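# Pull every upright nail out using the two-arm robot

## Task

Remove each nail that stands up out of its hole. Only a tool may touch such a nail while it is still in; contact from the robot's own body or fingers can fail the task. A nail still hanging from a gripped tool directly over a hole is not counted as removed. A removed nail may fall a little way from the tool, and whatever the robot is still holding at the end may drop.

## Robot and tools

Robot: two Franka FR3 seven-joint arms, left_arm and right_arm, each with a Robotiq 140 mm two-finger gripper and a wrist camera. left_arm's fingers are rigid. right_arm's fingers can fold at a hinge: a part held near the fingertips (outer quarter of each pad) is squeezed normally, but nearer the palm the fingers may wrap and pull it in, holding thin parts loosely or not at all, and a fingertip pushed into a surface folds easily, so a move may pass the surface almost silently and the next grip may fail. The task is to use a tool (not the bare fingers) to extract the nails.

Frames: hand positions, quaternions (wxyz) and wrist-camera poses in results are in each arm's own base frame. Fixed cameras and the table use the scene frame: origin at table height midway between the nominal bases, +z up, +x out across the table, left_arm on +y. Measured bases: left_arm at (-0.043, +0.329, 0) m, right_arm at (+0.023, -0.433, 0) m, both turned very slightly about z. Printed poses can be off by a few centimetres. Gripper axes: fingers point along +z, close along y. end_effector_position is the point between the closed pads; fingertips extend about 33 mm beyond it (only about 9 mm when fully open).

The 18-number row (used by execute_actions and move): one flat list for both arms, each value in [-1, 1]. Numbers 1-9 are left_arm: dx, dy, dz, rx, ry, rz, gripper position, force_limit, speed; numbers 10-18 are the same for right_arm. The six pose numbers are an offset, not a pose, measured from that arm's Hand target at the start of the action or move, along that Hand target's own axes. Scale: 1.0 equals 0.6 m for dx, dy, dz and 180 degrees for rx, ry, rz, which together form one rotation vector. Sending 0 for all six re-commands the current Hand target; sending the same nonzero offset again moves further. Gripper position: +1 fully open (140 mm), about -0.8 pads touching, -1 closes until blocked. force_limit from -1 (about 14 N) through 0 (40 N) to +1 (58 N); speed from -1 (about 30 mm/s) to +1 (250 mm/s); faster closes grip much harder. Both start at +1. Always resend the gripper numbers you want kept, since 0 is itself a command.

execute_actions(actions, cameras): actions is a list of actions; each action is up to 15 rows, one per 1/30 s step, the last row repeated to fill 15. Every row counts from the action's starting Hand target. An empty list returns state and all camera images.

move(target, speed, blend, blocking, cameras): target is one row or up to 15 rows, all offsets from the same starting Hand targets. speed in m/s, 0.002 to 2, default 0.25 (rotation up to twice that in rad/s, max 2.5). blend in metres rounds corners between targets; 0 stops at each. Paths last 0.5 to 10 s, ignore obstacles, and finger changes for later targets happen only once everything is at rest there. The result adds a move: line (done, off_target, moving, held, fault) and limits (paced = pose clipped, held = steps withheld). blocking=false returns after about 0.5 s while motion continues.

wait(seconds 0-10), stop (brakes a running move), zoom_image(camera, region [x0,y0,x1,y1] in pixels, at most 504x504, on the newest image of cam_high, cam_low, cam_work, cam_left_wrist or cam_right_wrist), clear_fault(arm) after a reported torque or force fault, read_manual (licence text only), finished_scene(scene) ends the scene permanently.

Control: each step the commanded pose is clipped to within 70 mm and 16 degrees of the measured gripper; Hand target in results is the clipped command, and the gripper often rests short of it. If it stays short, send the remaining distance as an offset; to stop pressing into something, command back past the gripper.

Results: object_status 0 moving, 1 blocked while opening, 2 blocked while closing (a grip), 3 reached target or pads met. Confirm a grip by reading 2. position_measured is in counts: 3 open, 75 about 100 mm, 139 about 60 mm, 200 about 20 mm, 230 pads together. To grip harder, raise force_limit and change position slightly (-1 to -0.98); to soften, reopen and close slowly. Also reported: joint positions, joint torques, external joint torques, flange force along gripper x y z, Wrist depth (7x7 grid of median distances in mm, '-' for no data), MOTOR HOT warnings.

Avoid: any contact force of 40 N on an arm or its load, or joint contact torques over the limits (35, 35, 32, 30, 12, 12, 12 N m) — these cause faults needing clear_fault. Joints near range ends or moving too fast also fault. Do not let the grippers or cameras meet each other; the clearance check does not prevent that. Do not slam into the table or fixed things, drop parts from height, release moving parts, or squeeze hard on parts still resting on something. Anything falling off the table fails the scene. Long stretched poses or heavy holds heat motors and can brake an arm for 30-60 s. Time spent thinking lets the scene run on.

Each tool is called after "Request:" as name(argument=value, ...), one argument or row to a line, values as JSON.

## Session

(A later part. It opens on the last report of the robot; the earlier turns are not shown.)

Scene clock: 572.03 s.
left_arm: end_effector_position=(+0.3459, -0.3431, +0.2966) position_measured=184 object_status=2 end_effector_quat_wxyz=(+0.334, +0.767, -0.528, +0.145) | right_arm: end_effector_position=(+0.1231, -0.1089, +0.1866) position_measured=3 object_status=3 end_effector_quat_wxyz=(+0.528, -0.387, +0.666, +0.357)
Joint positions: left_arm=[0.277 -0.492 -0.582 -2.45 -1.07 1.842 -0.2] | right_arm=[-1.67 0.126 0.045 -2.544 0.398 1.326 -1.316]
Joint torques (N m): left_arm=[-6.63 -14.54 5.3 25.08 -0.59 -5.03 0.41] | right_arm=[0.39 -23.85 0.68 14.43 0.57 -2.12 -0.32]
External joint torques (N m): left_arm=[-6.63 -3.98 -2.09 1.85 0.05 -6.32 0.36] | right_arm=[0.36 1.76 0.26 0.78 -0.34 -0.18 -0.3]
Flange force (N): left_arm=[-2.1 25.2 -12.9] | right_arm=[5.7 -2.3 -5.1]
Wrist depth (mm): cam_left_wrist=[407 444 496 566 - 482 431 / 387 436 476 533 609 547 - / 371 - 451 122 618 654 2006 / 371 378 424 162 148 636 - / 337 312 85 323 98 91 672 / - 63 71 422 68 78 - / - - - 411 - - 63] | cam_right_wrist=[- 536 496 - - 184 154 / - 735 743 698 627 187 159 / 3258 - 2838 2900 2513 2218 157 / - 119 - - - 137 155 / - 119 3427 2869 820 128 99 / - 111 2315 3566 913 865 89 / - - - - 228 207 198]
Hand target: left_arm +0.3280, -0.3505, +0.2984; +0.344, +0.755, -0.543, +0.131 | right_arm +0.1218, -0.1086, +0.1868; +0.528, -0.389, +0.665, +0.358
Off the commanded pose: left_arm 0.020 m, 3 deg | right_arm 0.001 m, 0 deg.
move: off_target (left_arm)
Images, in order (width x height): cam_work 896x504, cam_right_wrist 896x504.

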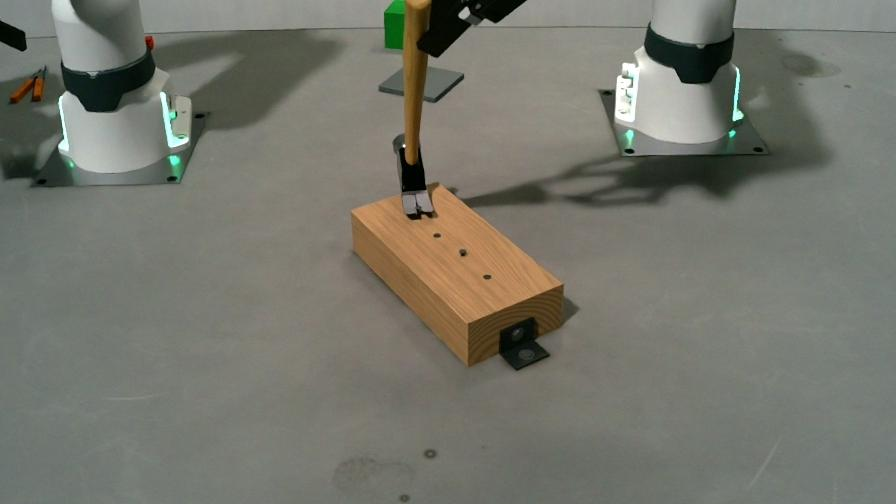

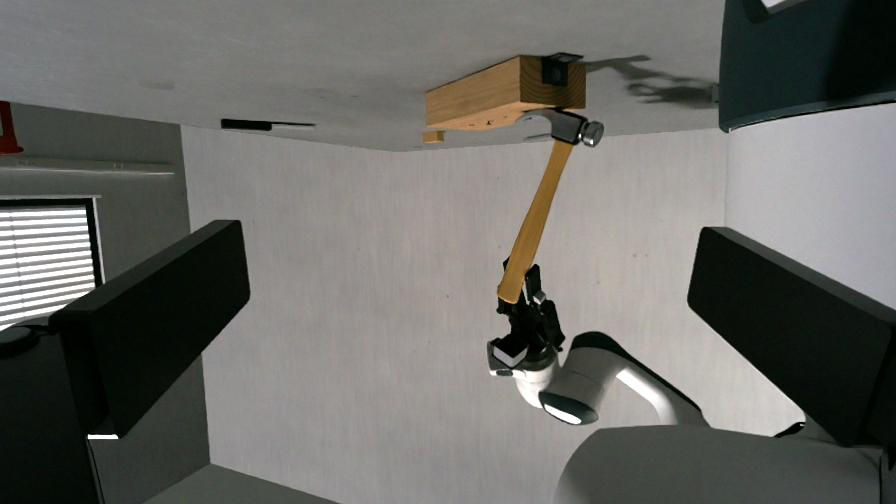

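Request:
move(
  target=[0.0,0.0151,0.0018,0.01,0.0012,0.008,-1,1,0,0,0,0,0,0,0,1,1,1],
  speed=0.01,
  cameras=["cam_right_wrist","cam_work"],
)

Request:
zoom_image(
  camera="cam_work",
  region=[390, 180, 440, 230],
)

Request:
zoom_image(
  camera="cam_right_wrist",
  region=[490, 85, 610, 155],
)

Scene clock: 578.23 s.
left_arm: end_effector_position=(+0.3455, -0.3424, +0.2965) position_measured=184 object_status=2 end_effector_quat_wxyz=(+0.322, +0.772, -0.524, +0.160) | right_arm: end_effector_position=(+0.1231, -0.1089, +0.1866) position_measured=3 object_status=3 end_effector_quat_wxyz=(+0.528, -0.387, +0.666, +0.357)
Joint positions: left_arm=[0.177 -0.514 -0.511 -2.489 -1.062 1.911 -0.219] | right_arm=[-1.67 0.126 0.045 -2.544 0.398 1.326 -1.316]
Joint velocities: left_arm=[-0.001 0 0 0 0 0 -0.004] | right_arm=[within noise]
Joint torques (N m): left_arm=[-0.8 -13.4 6.74 25.24 0.48 0.43 0.38] | right_arm=[0.39 -23.8 0.67 14.41 0.56 -2.13 -0.34]
External joint torques (N m): left_arm=[-0.83 -2.46 0.01 1.84 0.99 -0.99 0.33] | right_arm=[0.33 1.77 0.22 0.85 -0.35 -0.17 -0.32]
External joint torques when the fault began: left_arm=[-7.65 -6.58 -2.25 2.9 0.05 -8.3 0.58]
Flange force (N): left_arm=[0.5 5.8 -7.4] | right_arm=[5.9 -2.3 -5.4]
Flange force when the fault began (N): left_arm=[-3.7 33.1 -21.5]
Wrist depth (mm): cam_left_wrist=[411 - 502 576 652 476 422 / 394 427 477 538 598 541 - / 382 388 - 123 - 617 - / 361 389 455 159 151 - - / 345 317 85 345 98 85 - / - 63 71 422 68 78 71 / - - - 405 - - 63] | cam_right_wrist=[- 594 - - 509 185 157 / - 776 1073 739 636 202 159 / 2838 - - - 2639 2399 163 / 3258 119 - 2613 737 137 162 / - 119 - 2562 923 128 99 / - 106 4630 3180 871 871 89 / - - - - 226 207 198]
Hand target: left_arm +0.3455, -0.3424, +0.2965; +0.322, +0.772, -0.524, +0.160 (not the last commanded pose) | right_arm +0.1218, -0.1086, +0.1868; +0.528, -0.389, +0.665, +0.358
Tool commands: left_gripper/position=-1.0 left_gripper/force_limit=+1.0 left_gripper/speed=+0.003922 right_gripper/position=+1.0 right_gripper/force_limit=+1.0 right_gripper/speed=+1.0
Off the commanded pose: left_arm 0.028 m, 4 deg | right_arm 0.001 m, 0 deg.
FORCE FAULT: contact force on the left arm reached its limit, and that arm stopped. The contact can be on any part of that arm, not only on its tool. That arm's remaining commands of this call were not run. That arm is still stopped at the end of this call. While its stop runs, that arm takes no new command, but execute_actions still moves its gripper.
CLEAR FAULT: the left arm stays stopped (Reflex) until you call clear_fault(arm="left_arm").
move: fault (left_arm)
Images, in order (width x height): cam_work 896x504, cam_right_wrist 896x504.

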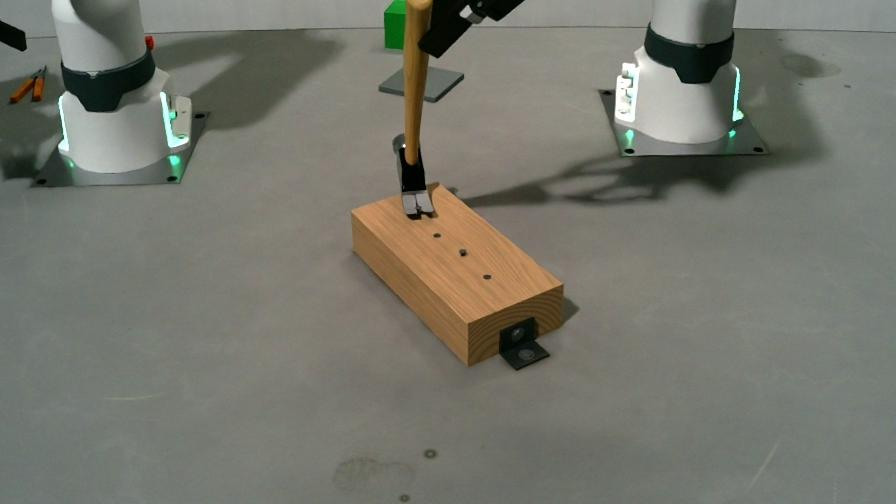

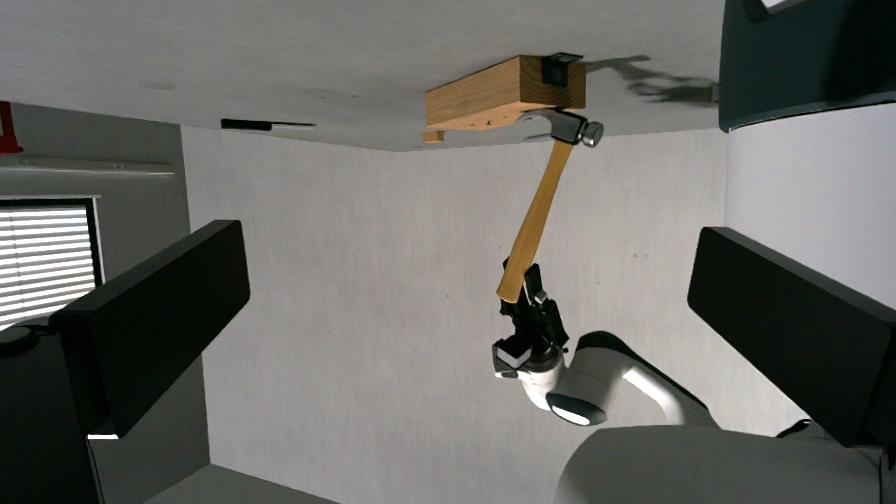

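Scaled by 10.080.

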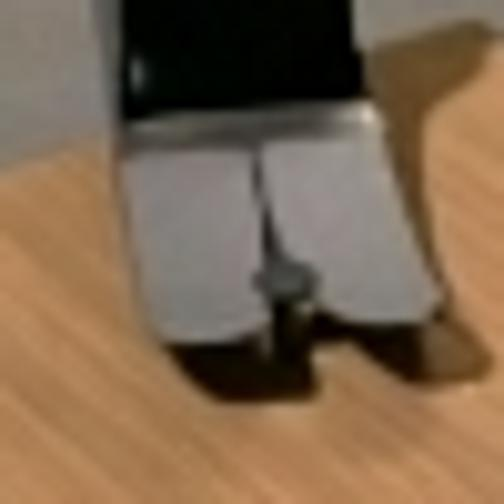

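Scaled by 4.200.

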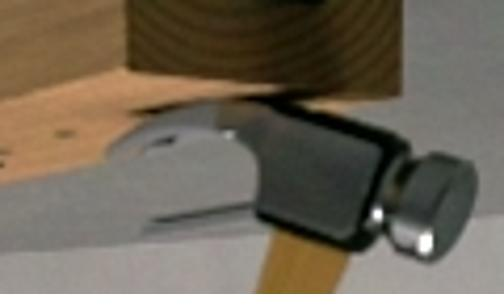

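Request:
clear_fault(
  arm="left_arm",
)

Request:
execute_actions(
  actions=[
    [[0,0,0,0,0,0,-0.15,1,-1,0,0,0,0,0,0,1,1,1]],
    [[0,0,0,0,0,0,-0.15,1,-1,0,0,0,0,0,0,1,1,1]],
    [[0,0,0,0,0,0,-0.15,1,-1,0,0,0,0,0,0,1,1,1]],
  ],
  cameras=["cam_left_wrist"],
)

Scene clock: 607.27 s.
left_arm: end_effector_position=(+0.3455, -0.3424, +0.2965) position_measured=184 object_status=2 end_effector_quat_wxyz=(+0.322, +0.772, -0.524, +0.160) | right_arm: end_effector_position=(+0.1231, -0.1089, +0.1866) position_measured=3 object_status=3 end_effector_quat_wxyz=(+0.528, -0.387, +0.666, +0.357)
Joint positions: left_arm=[0.177 -0.514 -0.511 -2.489 -1.062 1.911 -0.22] | right_arm=[-1.67 0.126 0.045 -2.544 0.398 1.326 -1.316]
Joint torques (N m): left_arm=[-0.76 -13.42 6.74 25.28 0.48 0.4 0.4] | right_arm=[0.4 -23.85 0.72 14.43 0.55 -2.13 -0.33]
External joint torques (N m): left_arm=[-0.74 -2.47 0.05 1.82 1 -1.02 0.35] | right_arm=[0.4 1.73 0.34 0.82 -0.36 -0.18 -0.31]
Flange force (N): left_arm=[0.4 5.8 -7.6] | right_arm=[5.7 -2.4 -5.2]
Wrist depth (mm): cam_left_wrist=[408 454 498 - - 478 425 / 391 428 - 535 598 544 - / 379 410 463 122 570 618 801 / 361 389 425 159 532 617 - / 347 317 85 347 98 91 652 / - 63 71 71 68 78 71 / - - - 407 - - 63] | cam_right_wrist=[- - - - 597 - 147 / - - - 741 621 - 158 / 3258 - 2999 - - 193 160 / 2999 119 - 3105 - 137 157 / - 119 3142 2869 830 128 99 / - 105 - 2999 871 874 89 / - - - - 225 207 198]
Hand target: left_arm +0.3455, -0.3424, +0.2965; +0.322, +0.772, -0.524, +0.160 (not the last commanded pose) | right_arm +0.1218, -0.1086, +0.1868; +0.528, -0.389, +0.665, +0.358
Tool commands: left_gripper/position=-1.0 left_gripper/force_limit=+1.0 left_gripper/speed=+0.003922 right_gripper/position=+1.0 right_gripper/force_limit=+1.0 right_gripper/speed=+1.0
Off the commanded pose: left_arm 0.028 m, 4 deg | right_arm 0.001 m, 0 deg.
FORCE FAULT, CONTINUED: the left arm's stop, for the force fault that an earlier result reported, is over. The call counts as one of the actions that you can send in this scene. That arm's target is now where it stood when the stop ended, not its last command. That arm accepts commands again.
CLEAR FAULT: your call cleared the left arm's force fault. If the contact force or a joint's load stays at its limit, that arm stops again.

Scene clock: 608.97 s.
left_arm: end_effector_position=(+0.3464, -0.3423, +0.2965) position_measured=148 object_status=3 end_effector_quat_wxyz=(+0.322, +0.773, -0.522, +0.160) | right_arm: end_effector_position=(+0.1231, -0.1089, +0.1866) position_measured=3 object_status=3 end_effector_quat_wxyz=(+0.528, -0.387, +0.666, +0.357)
Joint positions: left_arm=[0.177 -0.513 -0.511 -2.489 -1.063 1.914 -0.222] | right_arm=[-1.67 0.126 0.045 -2.544 0.398 1.326 -1.316]
Joint torques (N m): left_arm=[-0.31 -10.98 6.72 25.21 -0.46 1.15 0.13] | right_arm=[0.4 -23.88 0.69 14.43 0.56 -2.14 -0.36]
External joint torques (N m): left_arm=[-0.38 0.02 -0.04 1.74 0.05 -0.28 0.08] | right_arm=[0.29 1.76 0.19 0.8 -0.36 -0.18 -0.33]
External joint torques at the end of the 1st action: left_arm=[-0.34 0.09 0.18 1.76 0.05 -0.26 0.05] | right_arm=[0.32 1.76 0.24 0.84 -0.36 -0.19 -0.3]
External joint torques at the end of the 2nd action: left_arm=[-0.38 0 0 1.73 0.06 -0.27 0.06] | right_arm=[0.35 1.85 0.26 0.76 -0.34 -0.18 -0.3]
Flange force (N): left_arm=[4.3 -2.3 -1.7] | right_arm=[5.8 -2.1 -5.3]
Flange force at the end of the 1st action (N): left_arm=[4.2 -2.5 -2.0] | right_arm=[5.8 -2.3 -5.4]
Flange force at the end of the 2nd action (N): left_arm=[4.2 -2.2 -1.8] | right_arm=[6.0 -2.4 -5.2]
Wrist depth (mm): cam_left_wrist=[413 455 - - - 474 422 / 391 422 469 128 601 551 - / 376 405 450 123 570 623 798 / 357 390 411 174 170 579 - / 343 90 94 368 120 91 - / - 67 71 420 - 71 68 / - - - - - - -] | cam_right_wrist=[- 487 497 511 576 - 161 / - 849 871 704 625 - - / 2587 - - - - 193 160 / 3180 119 - - 704 146 158 / - 120 - 3218 913 128 95 / - 3939 - - 886 871 89 / - - - - 224 208 198]
Hand target: left_arm +0.3455, -0.3424, +0.2965; +0.322, +0.772, -0.524, +0.160 | right_arm +0.1218, -0.1086, +0.1868; +0.528, -0.389, +0.665, +0.358
Off the commanded pose: left_arm 0.001 m, 0 deg | right_arm 0.001 m, 0 deg.
Images, in order (width x height): cam_left_wrist 896x504.

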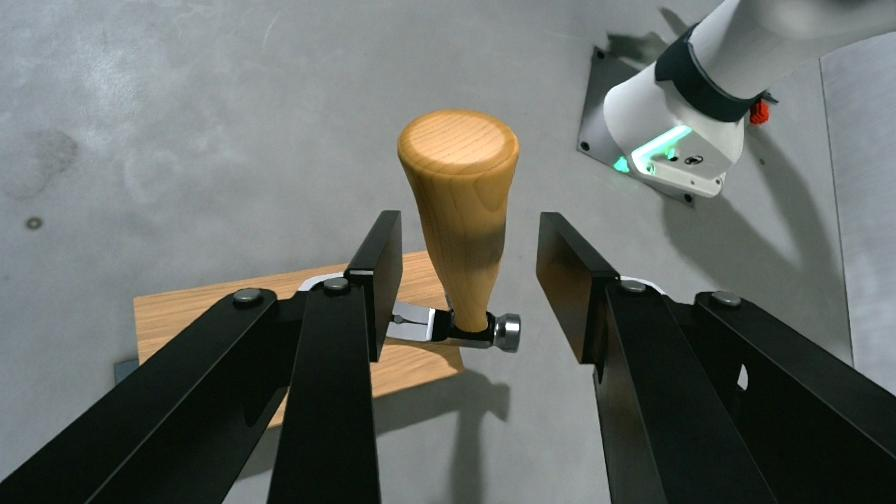

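Request:
zoom_image(
  camera="cam_left_wrist",
  region=[370, 280, 540, 380],
)

Scaled by 2.965.

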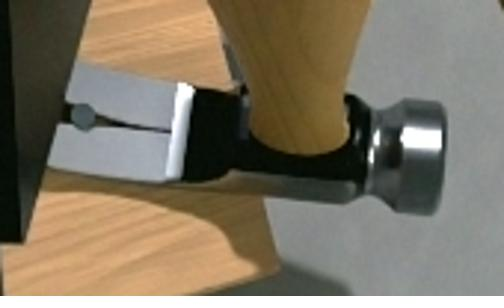

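Request:
move(
  target=[
    [0,0,0.0467,0,-0.1,0,-0.15,1,-1,0,0,0,0,0,0,1,1,1],
    [0,0,0.0467,0,-0.208,0,-0.15,1,-1,0,0,0,0,0,0,1,1,1],
  ],
  speed=0.08,
  blend=0.01,
  cameras=["all"],
)

Scene clock: 623.03 s.
left_arm: end_effector_position=(+0.3430, -0.3620, +0.2761) position_measured=148 object_status=3 end_effector_quat_wxyz=(+0.138, +0.782, -0.601, -0.094) | right_arm: end_effector_position=(+0.1231, -0.1089, +0.1866) position_measured=3 object_status=3 end_effector_quat_wxyz=(+0.528, -0.387, +0.666, +0.357)
Joint positions: left_arm=[0.402 -0.033 -1.036 -1.939 -0.303 1.713 -0.816] | right_arm=[-1.67 0.126 0.045 -2.544 0.398 1.326 -1.316]
Joint velocities: left_arm=[-0.001 0 0 -0.001 0 0 -0.006] | right_arm=[within noise]
Joint torques (N m): left_arm=[-0.18 -15.01 0.59 26.52 0.62 1.67 -0.16] | right_arm=[0.38 -23.84 0.69 14.47 0.56 -2.13 -0.29]
External joint torques (N m): left_arm=[-0.16 0.52 -0.29 2.34 0.45 -0.27 -0.2] | right_arm=[0.37 1.72 0.29 0.9 -0.34 -0.18 -0.27]
Flange force (N): left_arm=[11.1 -6.6 -7.1] | right_arm=[5.7 -2.5 -5.5]
Wrist depth (mm): cam_left_wrist=[300 322 349 384 420 478 488 / 313 334 346 400 440 496 - / 321 302 329 336 473 509 615 / 346 317 334 89 141 572 628 / 353 93 94 90 98 91 - / - 67 67 - - 71 68 / - - - 538 - - -] | cam_right_wrist=[493 537 - 565 - 184 - / 1941 865 889 735 634 188 159 / 2778 - - 2869 2869 194 156 / 3142 119 3615 - - 137 151 / - 119 - - 715 128 95 / - 3770 3069 752 929 2421 89 / - - 3566 774 234 207 198]
Hand target: left_arm +0.3430, -0.3610, +0.2757; +0.137, +0.783, -0.599, -0.096 | right_arm +0.1218, -0.1086, +0.1868; +0.528, -0.389, +0.665, +0.358
Off the commanded pose: left_arm 0.001 m, 0 deg | right_arm 0.001 m, 0 deg.
move: done

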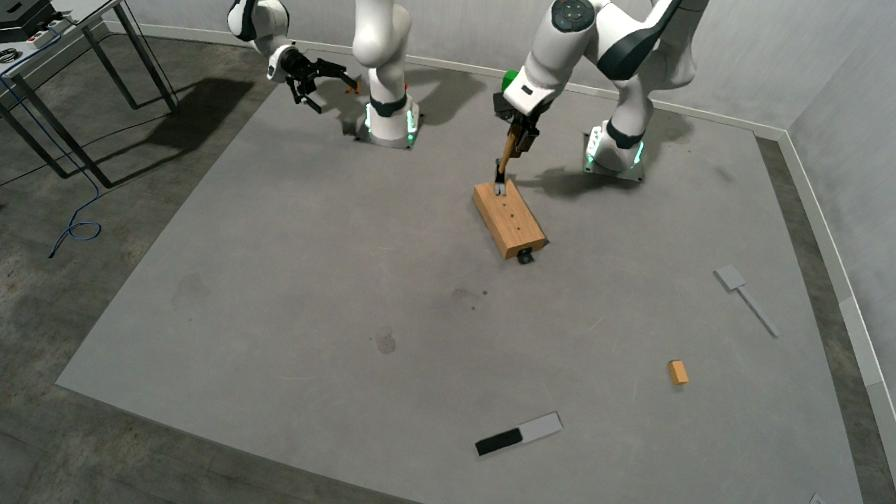

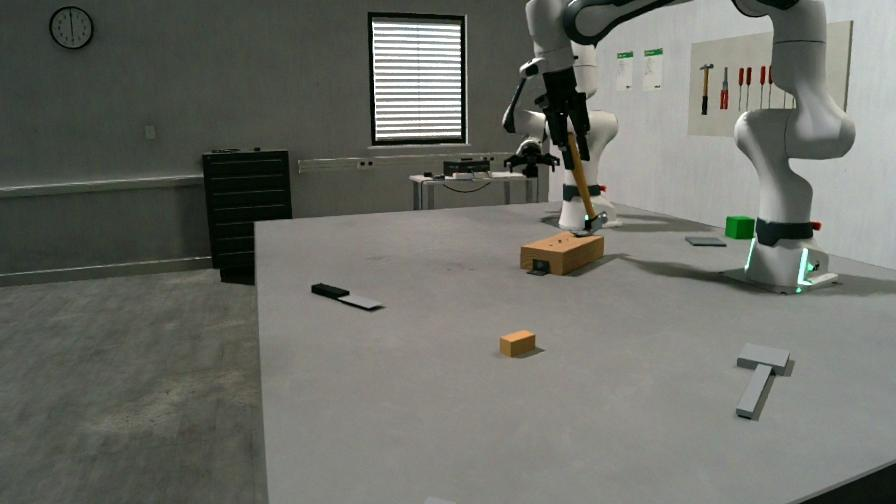

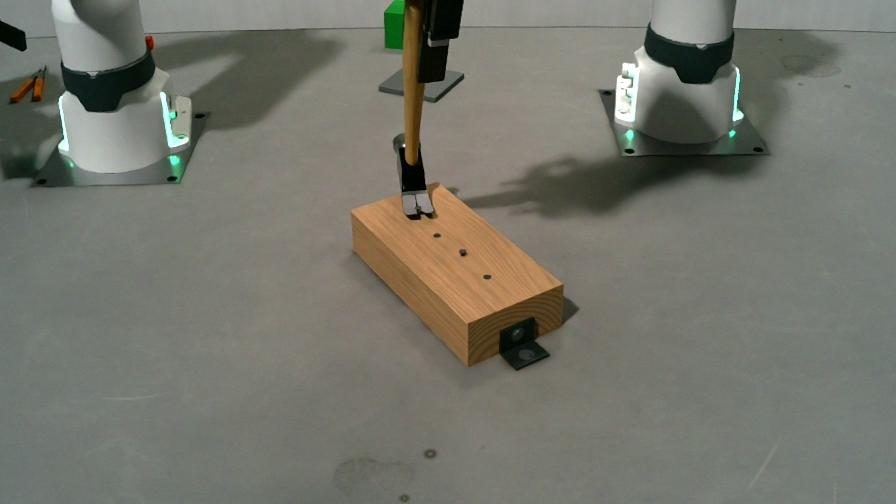

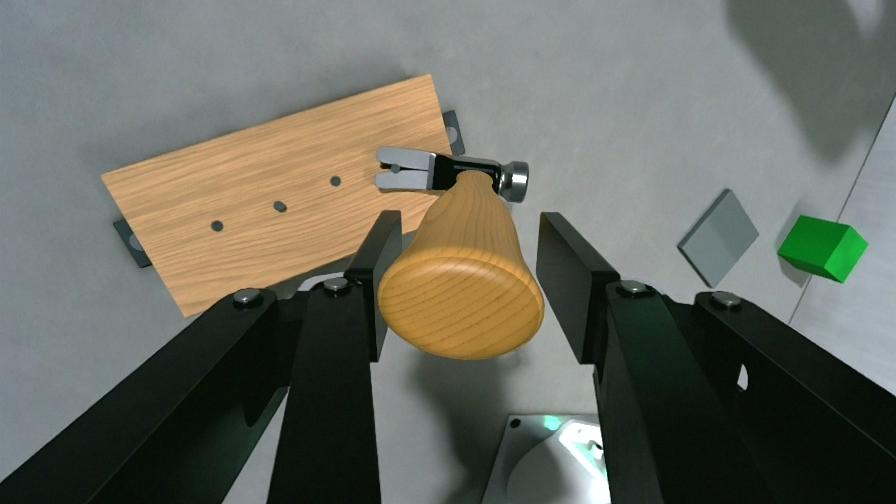

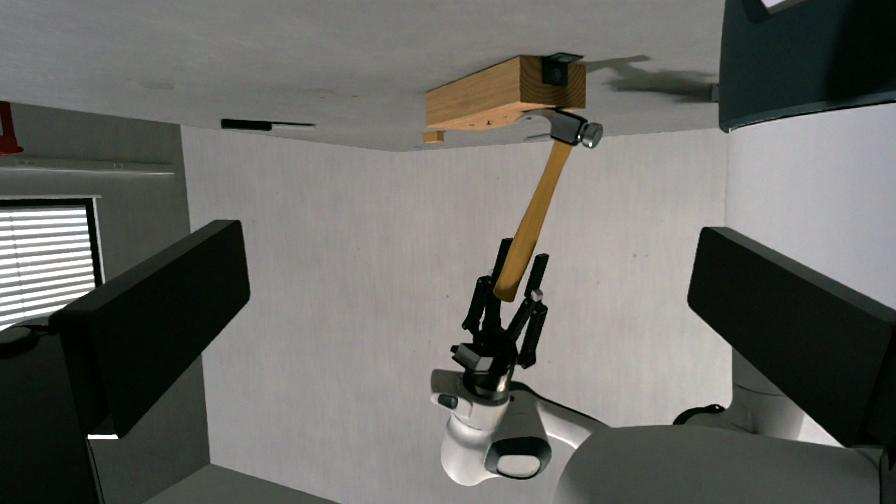

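Request:
move(
  target=[0.0217,0,-0.025,0,0,0,-0.15,1,-1,0,0,0,0,0,0,1,1,1],
  speed=0.05,
  cameras=["cam_left_wrist","cam_work","cam_low"],
)

Request:
zoom_image(
  camera="cam_work",
  region=[350, 0, 500, 150],
)

Request:
zoom_image(
  camera="cam_low",
  region=[520, 70, 660, 250],
)

Scene clock: 637.87 s.
left_arm: end_effector_position=(+0.3515, -0.3726, +0.2905) position_measured=148 object_status=3 end_effector_quat_wxyz=(+0.138, +0.782, -0.600, -0.094) | right_arm: end_effector_position=(+0.1231, -0.1089, +0.1866) position_measured=3 object_status=3 end_effector_quat_wxyz=(+0.528, -0.387, +0.666, +0.357)
Joint positions: left_arm=[0.388 0.034 -1.051 -1.864 -0.25 1.687 -0.874] | right_arm=[-1.67 0.126 0.045 -2.544 0.398 1.326 -1.316]
Joint velocities: left_arm=[0 -0.001 -0.001 0 0 0 -0.007] | right_arm=[within noise]
Joint torques (N m): left_arm=[-0.54 -16.82 -1.12 26.63 0.59 1.69 -0.18] | right_arm=[0.38 -23.82 0.72 14.42 0.58 -2.12 -0.37]
External joint torques (N m): left_arm=[-0.55 0.53 -0.18 2.36 0.45 -0.29 -0.21] | right_arm=[0.33 1.79 0.28 0.84 -0.33 -0.17 -0.35]
Flange force (N): left_arm=[12.5 -6.9 -7.7] | right_arm=[5.9 -2.3 -5.3]
Wrist depth (mm): cam_left_wrist=[311 334 363 398 440 474 - / 323 347 371 409 462 507 604 / 338 322 344 359 494 - 633 / 352 335 347 146 170 594 615 / 366 93 94 107 109 91 - / - 67 67 - - 71 68 / - - - - - - -] | cam_right_wrist=[- - - 529 590 203 154 / 920 907 - 763 634 188 158 / 2693 - 3473 3105 2749 2421 156 / 3033 119 3473 2808 704 137 154 / - 119 3665 678 - 128 99 / - 112 3427 743 963 939 89 / - 3473 3881 785 232 208 198]
Hand target: left_arm +0.3511, -0.3721, +0.2901; +0.137, +0.783, -0.599, -0.096 | right_arm +0.1218, -0.1086, +0.1868; +0.528, -0.389, +0.665, +0.358
Off the commanded pose: left_arm 0.001 m, 0 deg | right_arm 0.001 m, 0 deg.
move: done
Images, in order (width x height): cam_low 896x504, cam_work 896x504, cam_left_wrist 896x504.

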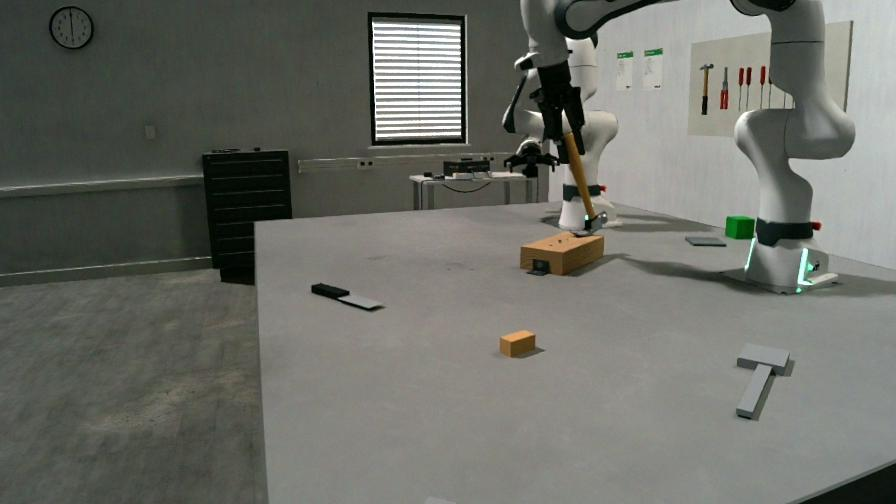

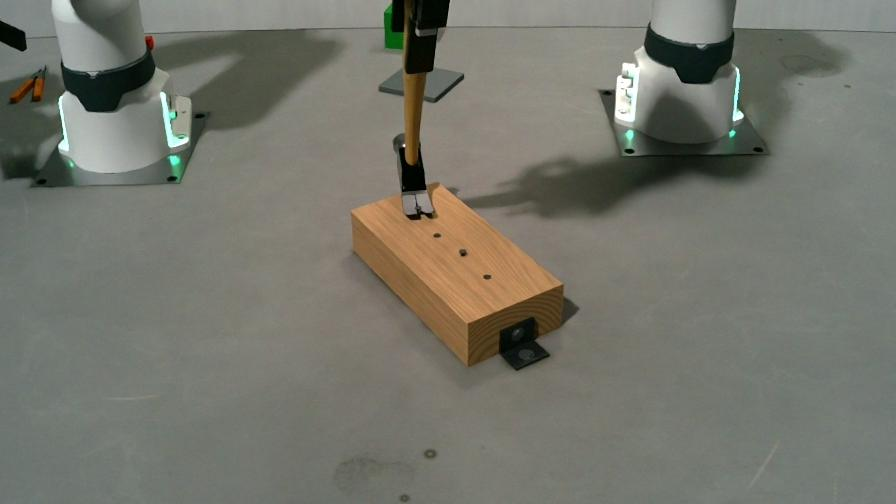

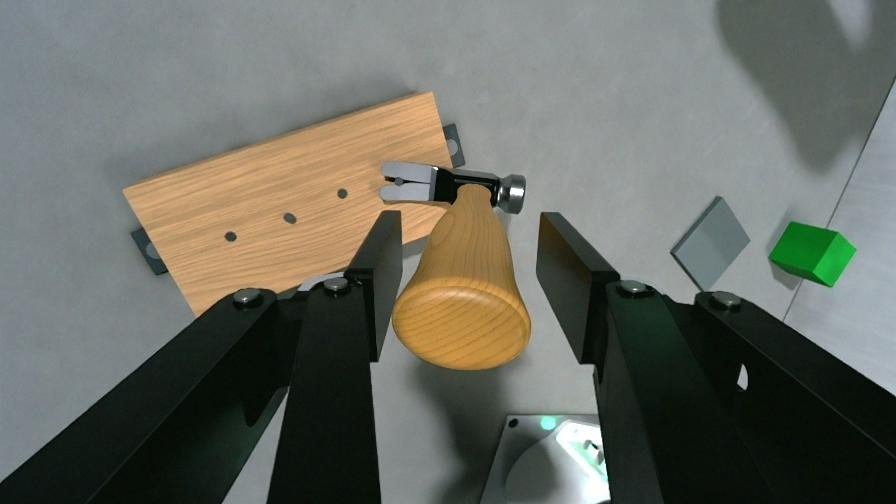

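Scaled by 3.360.

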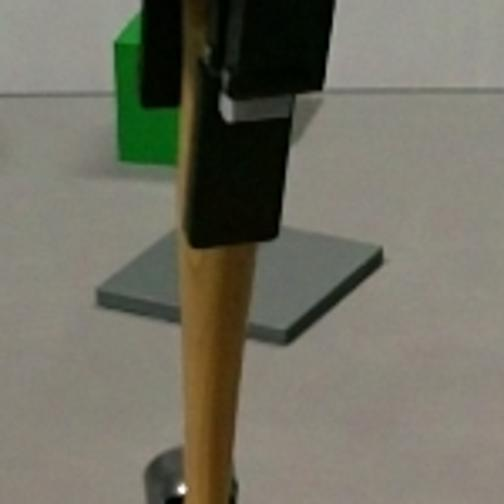

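Scaled by 2.800.

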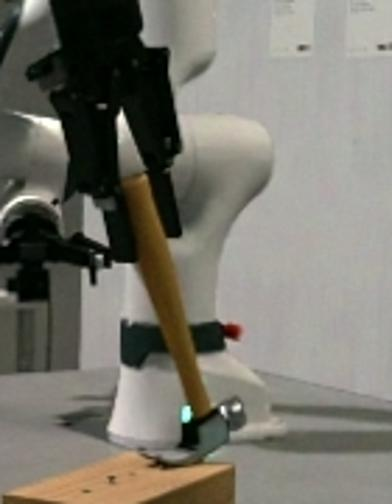

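Request:
move(
  target=[0.01,0,0.0167,0,0,0,-0.15,1,-1,0,0,0,0,0,0,1,1,1],
  speed=0.05,
)

Request:
execute_actions(
  actions=[
    [[0,0,0,0,0,0,-1,1,0.5,0,0,0,0,0,0,1,1,1]],
    [[0,0,0,0,0,0,-1,1,0.5,0,0,0,0,0,0,1,1,1]],
  ],
)

Request:
wait(
  seconds=0.5,
  cameras=["cam_left_wrist","cam_right_wrist","cam_work"],
)

Request:
zoom_image(
  camera="cam_left_wrist",
  region=[330, 130, 550, 260],
)

Scene clock: 644.90 s.
left_arm: end_effector_position=(+0.3489, -0.3792, +0.2818) position_measured=148 object_status=3 end_effector_quat_wxyz=(+0.138, +0.781, -0.601, -0.096) | right_arm: end_effector_position=(+0.1231, -0.1089, +0.1866) position_measured=3 object_status=3 end_effector_quat_wxyz=(+0.528, -0.387, +0.666, +0.357)
Joint positions: left_arm=[0.372 0.059 -1.057 -1.873 -0.234 1.71 -0.894] | right_arm=[-1.67 0.126 0.045 -2.544 0.398 1.326 -1.316]
Joint velocities: left_arm=[0 0.001 0 0.001 0.001 0.002 -0.006] | right_arm=[within noise]
Joint torques (N m): left_arm=[-0.57 -17.5 -1.36 25.65 0.7 2.34 -0.25] | right_arm=[0.37 -23.83 0.65 14.42 0.56 -2.12 -0.32]
External joint torques (N m): left_arm=[-0.56 0.5 0.29 1.36 0.55 0.34 -0.28] | right_arm=[0.39 1.81 0.27 0.78 -0.34 -0.17 -0.29]
Flange force (N): left_arm=[10.4 -6.3 -3.4] | right_arm=[5.9 -2.4 -5.2]
Wrist depth (mm): cam_left_wrist=[305 326 356 388 428 494 535 / 317 339 365 412 452 498 - / 328 317 335 350 474 541 601 / 342 321 338 155 142 571 615 / - 93 94 99 109 91 - / - 67 67 100 - 71 68 / - - - 542 - - -] | cam_right_wrist=[481 493 496 - 615 486 153 / 698 - 913 719 617 187 158 / - - - 3105 2587 193 167 / - 119 - 3142 - 137 157 / - 119 2808 684 - 128 95 / - 103 3258 729 2749 916 89 / 3341 3881 - 776 228 208 198]
Hand target: left_arm +0.3496, -0.3789, +0.2807; +0.137, +0.783, -0.599, -0.096 | right_arm +0.1218, -0.1086, +0.1868; +0.528, -0.389, +0.665, +0.358
Off the commanded pose: left_arm 0.001 m, 0 deg | right_arm 0.001 m, 0 deg.
move: done

Scene clock: 646.10 s.
left_arm: end_effector_position=(+0.3485, -0.3789, +0.2819) position_measured=178 object_status=2 end_effector_quat_wxyz=(+0.141, +0.783, -0.598, -0.098) | right_arm: end_effector_position=(+0.1231, -0.1089, +0.1866) position_measured=3 object_status=3 end_effector_quat_wxyz=(+0.528, -0.387, +0.666, +0.357)
Joint positions: left_arm=[0.372 0.062 -1.056 -1.871 -0.237 1.707 -0.899] | right_arm=[-1.67 0.126 0.045 -2.544 0.398 1.326 -1.316]
Joint torques (N m): left_arm=[-1.52 -19.53 -2.27 24.61 2.41 2.94 -0.05] | right_arm=[0.41 -23.82 0.69 14.4 0.57 -2.12 -0.33]
External joint torques (N m): left_arm=[-1.66 -1.55 -0.69 0.46 2.27 0.98 -0.09] | right_arm=[0.44 1.78 0.33 0.76 -0.34 -0.19 -0.31]
External joint torques at the end of the 1st action: left_arm=[-1.49 -1.57 -0.56 0.42 2.29 0.97 -0.13] | right_arm=[0.31 1.79 0.25 0.81 -0.35 -0.18 -0.3]
Flange force (N): left_arm=[7.1 -3.2 1.0] | right_arm=[5.8 -2.4 -5.0]
Flange force at the end of the 1st action (N): left_arm=[6.6 -3.1 1.0] | right_arm=[5.9 -2.3 -5.3]
Wrist depth (mm): cam_left_wrist=[307 331 353 385 425 482 547 / 317 341 362 406 455 509 575 / 327 316 334 357 478 546 - / 340 321 347 147 161 568 - / 359 328 85 99 99 91 - / - 61 75 101 71 76 - / - - - - - - -] | cam_right_wrist=[485 517 - - - 185 153 / 857 741 868 704 628 201 162 / 2999 4124 - - - - 160 / 3033 118 - 3180 2562 146 158 / - 119 - 2999 - 128 99 / - 112 3341 731 933 - 89 / 3615 5175 - 3258 232 207 198]
Hand target: left_arm +0.3496, -0.3789, +0.2807; +0.137, +0.783, -0.599, -0.096 | right_arm +0.1218, -0.1086, +0.1868; +0.528, -0.389, +0.665, +0.358
Off the commanded pose: left_arm 0.002 m, 1 deg | right_arm 0.001 m, 0 deg.

Scene clock: 646.60 s.
left_arm: end_effector_position=(+0.3485, -0.3789, +0.2819) position_measured=178 object_status=2 end_effector_quat_wxyz=(+0.141, +0.783, -0.598, -0.098) | right_arm: end_effector_position=(+0.1231, -0.1089, +0.1866) position_measured=3 object_status=3 end_effector_quat_wxyz=(+0.528, -0.387, +0.666, +0.357)
Joint positions: left_arm=[0.372 0.062 -1.056 -1.871 -0.237 1.707 -0.899] | right_arm=[-1.67 0.126 0.045 -2.544 0.398 1.326 -1.316]
Joint torques (N m): left_arm=[-1.48 -19.54 -2.26 24.65 2.44 2.92 -0.01] | right_arm=[0.39 -23.86 0.69 14.45 0.55 -2.12 -0.33]
External joint torques (N m): left_arm=[-1.5 -1.45 -0.57 0.44 2.3 0.95 -0.05] | right_arm=[0.37 1.65 0.28 0.85 -0.36 -0.18 -0.31]
Flange force (N): left_arm=[6.9 -3.5 0.9] | right_arm=[5.5 -2.2 -5.2]
Wrist depth (mm): cam_left_wrist=[306 325 352 390 419 499 551 / 314 339 359 402 455 509 600 / 327 314 334 349 476 554 645 / 343 322 344 147 161 570 600 / 355 328 85 99 99 91 - / - 61 75 101 71 76 - / - - - 550 - - -] | cam_right_wrist=[- - - - - 185 157 / 2046 874 880 725 627 188 159 / - 4257 - - 2639 196 160 / - 119 3566 - 2639 137 151 / - 119 3383 750 2693 128 99 / - 106 3218 725 929 868 89 / - - - - 229 207 198]
Hand target: left_arm +0.3496, -0.3789, +0.2807; +0.137, +0.783, -0.599, -0.096 | right_arm +0.1218, -0.1086, +0.1868; +0.528, -0.389, +0.665, +0.358
Tool commands: left_gripper/position=-1.0 left_gripper/force_limit=+1.0 left_gripper/speed=+0.5 right_gripper/position=+1.0 right_gripper/force_limit=+1.0 right_gripper/speed=+1.0
Off the commanded pose: left_arm 0.002 m, 1 deg | right_arm 0.001 m, 0 deg.
wait: 0.50 s; at rest by 0.17 s
Images, in order (width x height): cam_work 896x504, cam_left_wrist 896x504, cam_right_wrist 896x504.

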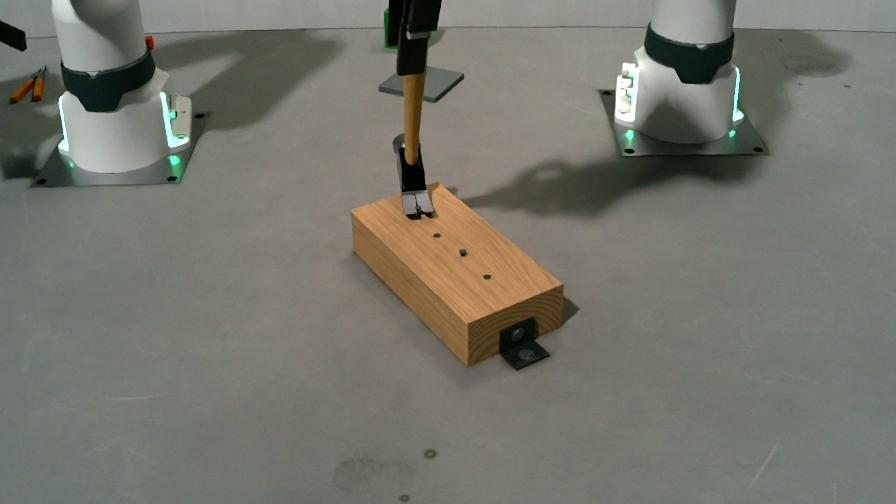

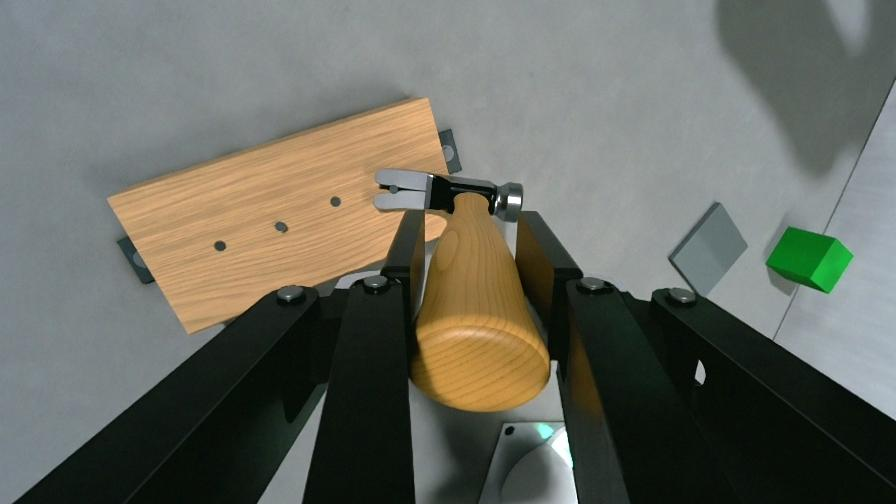

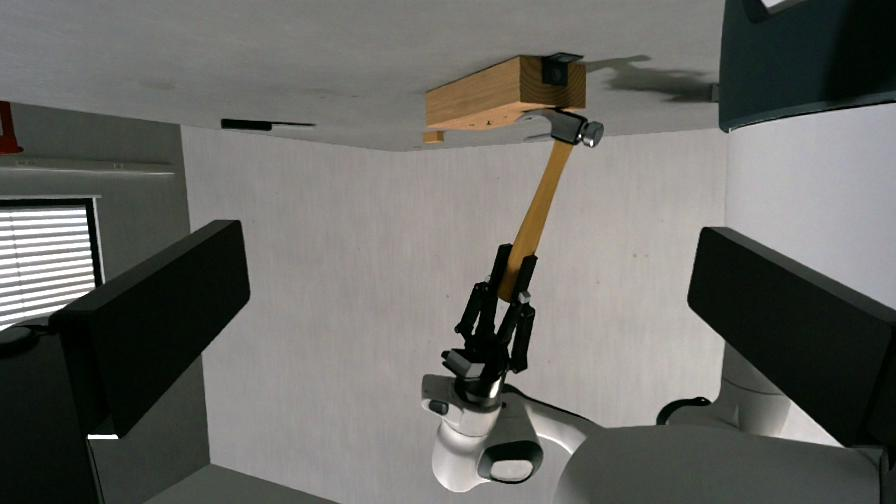

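Scaled by 2.291.

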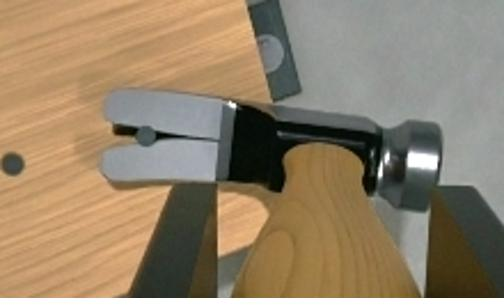

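Request:
move(
  target=[0,0.0248,0.005,0.028,0,0,-1,1,0.5,0,0,0,0,0,0,1,1,1],
  speed=0.015,
  cameras=["cam_right_wrist","cam_left_wrist"],
)

Request:
zoom_image(
  camera="cam_left_wrist",
  region=[330, 130, 550, 260],
)

Request:
zoom_image(
  camera="cam_right_wrist",
  region=[490, 85, 610, 155],
)

Scene clock: 661.87 s.
left_arm: end_effector_position=(+0.3357, -0.3805, +0.2835) position_measured=178 object_status=2 end_effector_quat_wxyz=(+0.113, +0.792, -0.595, -0.076) | right_arm: end_effector_position=(+0.1231, -0.1089, +0.1866) position_measured=3 object_status=3 end_effector_quat_wxyz=(+0.528, -0.387, +0.666, +0.357)
Joint positions: left_arm=[0.379 -0.088 -1.055 -1.946 -0.311 1.743 -0.873] | right_arm=[-1.67 0.126 0.045 -2.544 0.398 1.326 -1.316]
Joint velocities: left_arm=[0 -0.001 -0.001 -0.001 -0.001 0 0.005] | right_arm=[within noise]
Joint torques (N m): left_arm=[-4.01 -18.79 -1.64 23.08 3.49 3.94 0.19] | right_arm=[0.39 -23.87 0.67 14.41 0.56 -2.13 -0.33]
External joint torques (N m): left_arm=[-4.03 -5.41 -4.1 -1.28 3.19 1.8 0.16] | right_arm=[0.34 1.75 0.24 0.8 -0.34 -0.18 -0.31]
Flange force (N): left_arm=[-5.8 10.2 9.8] | right_arm=[5.7 -2.2 -5.2]
Wrist depth (mm): cam_left_wrist=[316 325 360 393 407 454 511 / 320 349 363 402 451 - 505 / 342 321 339 353 445 491 545 / 354 335 354 141 166 546 584 / 385 384 85 99 99 92 - / - 61 75 101 71 76 68 / - - - - - - -] | cam_right_wrist=[533 453 - 461 571 185 157 / 733 - - 743 615 184 153 / 2666 2562 - - 2336 191 164 / 3069 119 - - - 137 161 / - 119 - 767 - 128 98 / - 104 - 719 - 967 89 / - - - 754 234 208 198]
Hand target: left_arm +0.3351, -0.3828, +0.2828; +0.102, +0.788, -0.603, -0.070 | right_arm +0.1218, -0.1086, +0.1868; +0.528, -0.389, +0.665, +0.358
Off the commanded pose: left_arm 0.003 m, 2 deg | right_arm 0.001 m, 0 deg.
move: done
Images, in order (width x height): cam_left_wrist 896x504, cam_right_wrist 896x504.

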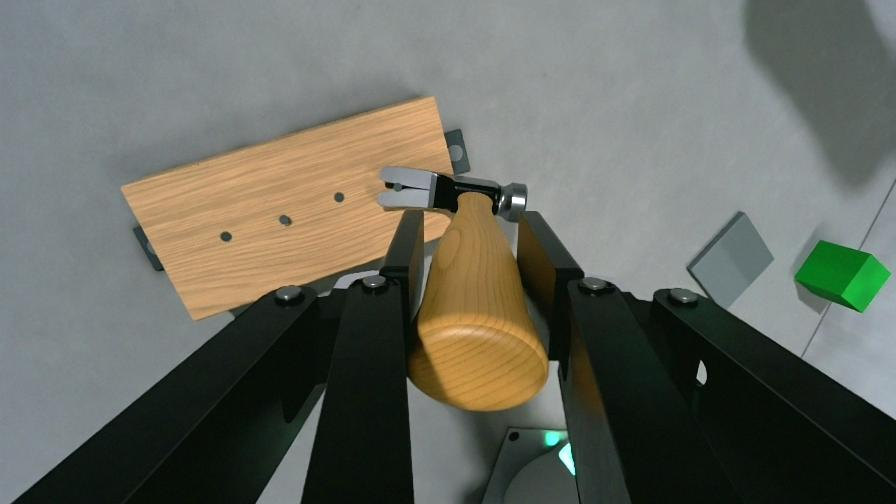

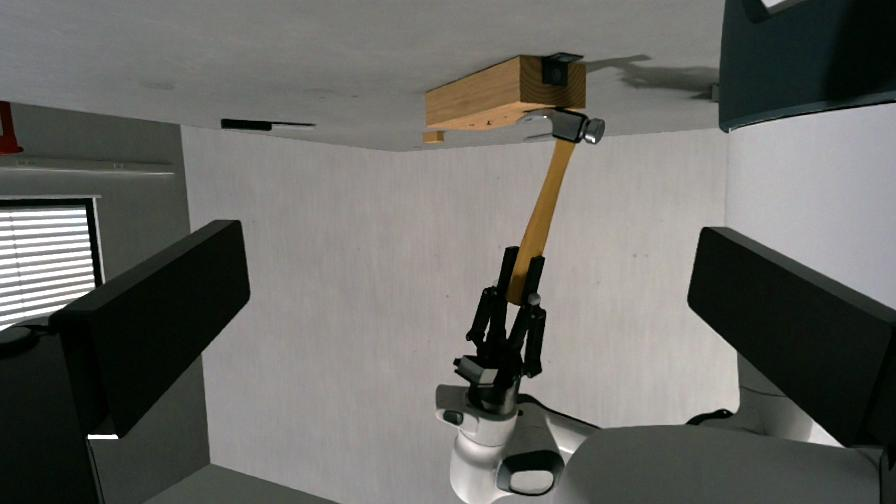

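Scaled by 2.291.

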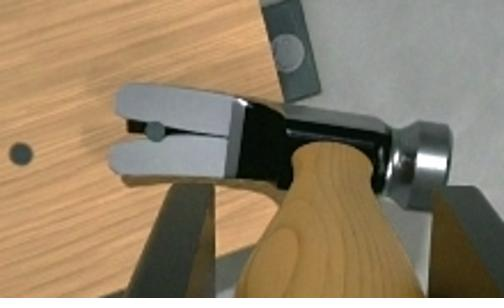

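Scaled by 4.200.

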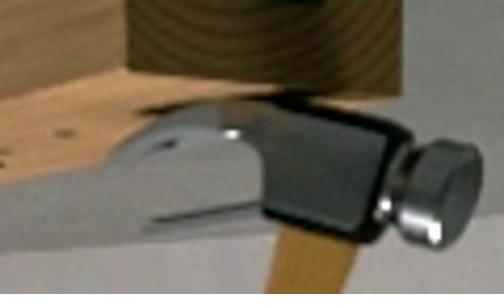

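Request:
move(
  target=[0,0.0248,0.005,0.028,0,0,-1,1,0.5,0,0,0,0,0,0,1,1,1],
  speed=0.015,
  cameras=["cam_right_wrist","cam_left_wrist"],
)

Request:
zoom_image(
  camera="cam_left_wrist",
  region=[330, 130, 550, 260],
)

Request:
zoom_image(
  camera="cam_right_wrist",
  region=[490, 85, 610, 155],
)

Scene clock: 669.53 s.
left_arm: end_effector_position=(+0.3207, -0.3838, +0.2851) position_measured=178 object_status=2 end_effector_quat_wxyz=(+0.081, +0.798, -0.595, -0.051) | right_arm: end_effector_position=(+0.1231, -0.1089, +0.1866) position_measured=3 object_status=3 end_effector_quat_wxyz=(+0.528, -0.387, +0.666, +0.357)
Joint positions: left_arm=[0.373 -0.247 -1.054 -2.015 -0.385 1.771 -0.846] | right_arm=[-1.67 0.126 0.045 -2.544 0.398 1.326 -1.316]
Joint torques (N m): left_arm=[-4.9 -14.54 0.45 22.27 4.16 4.97 0.33] | right_arm=[0.39 -23.83 0.67 14.4 0.56 -2.13 -0.34]
External joint torques (N m): left_arm=[-5.06 -6.08 -6.4 -1.67 3.69 2.66 0.31] | right_arm=[0.38 1.84 0.26 0.76 -0.35 -0.18 -0.31]
Flange force (N): left_arm=[-1.6 10.0 14.2] | right_arm=[6.0 -2.3 -5.2]
Wrist depth (mm): cam_left_wrist=[332 347 365 386 396 430 - / 348 362 377 395 432 445 471 / 361 336 347 353 451 487 538 / - 350 363 141 168 515 545 / 401 90 85 99 99 91 581 / - 61 76 101 71 76 67 / - - - 522 - - -] | cam_right_wrist=[- 589 543 477 503 186 154 / - 758 774 746 637 187 156 / 2693 3383 - 5075 2721 - 160 / 3069 119 - - 2538 146 151 / - 119 - 2490 2490 128 99 / - 105 - 675 704 - 89 / - 3519 - 748 235 208 198]
Hand target: left_arm +0.3204, -0.3868, +0.2835; +0.068, +0.792, -0.606, -0.043 | right_arm +0.1218, -0.1086, +0.1868; +0.528, -0.389, +0.665, +0.358
Off the commanded pose: left_arm 0.003 m, 2 deg | right_arm 0.001 m, 0 deg.
move: done
Images, in order (width x height): cam_left_wrist 896x504, cam_right_wrist 896x504.

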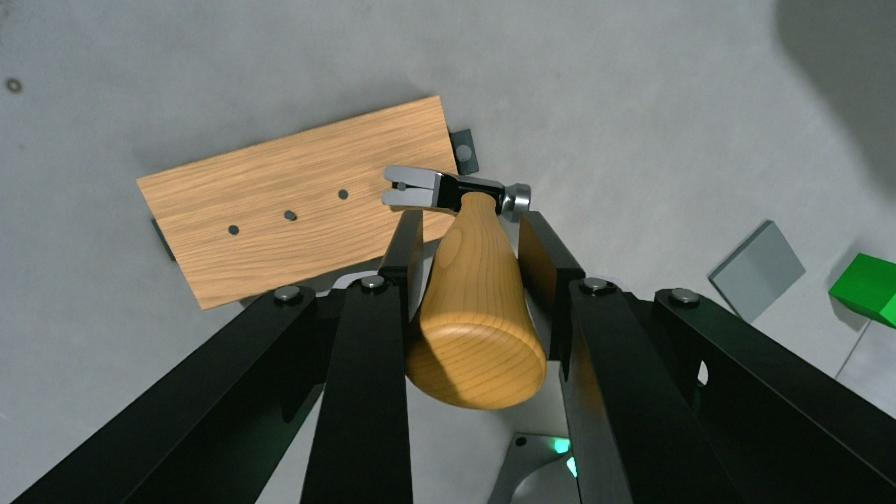

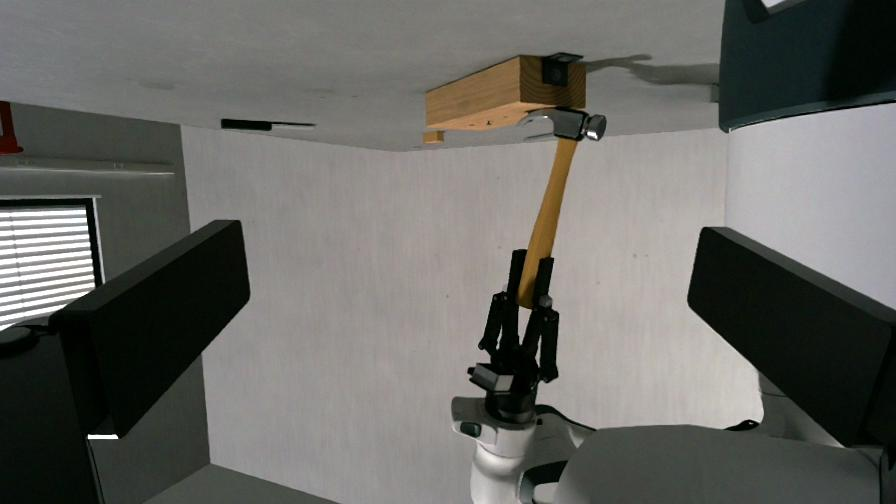

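Scaled by 2.291.

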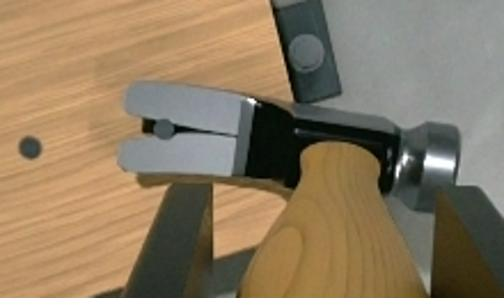

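Scaled by 4.200.

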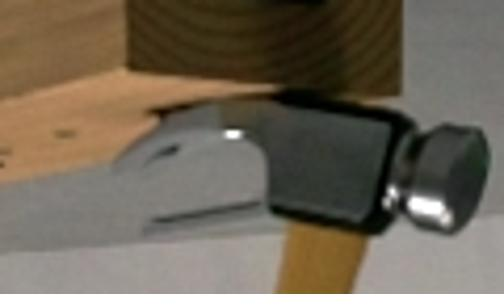

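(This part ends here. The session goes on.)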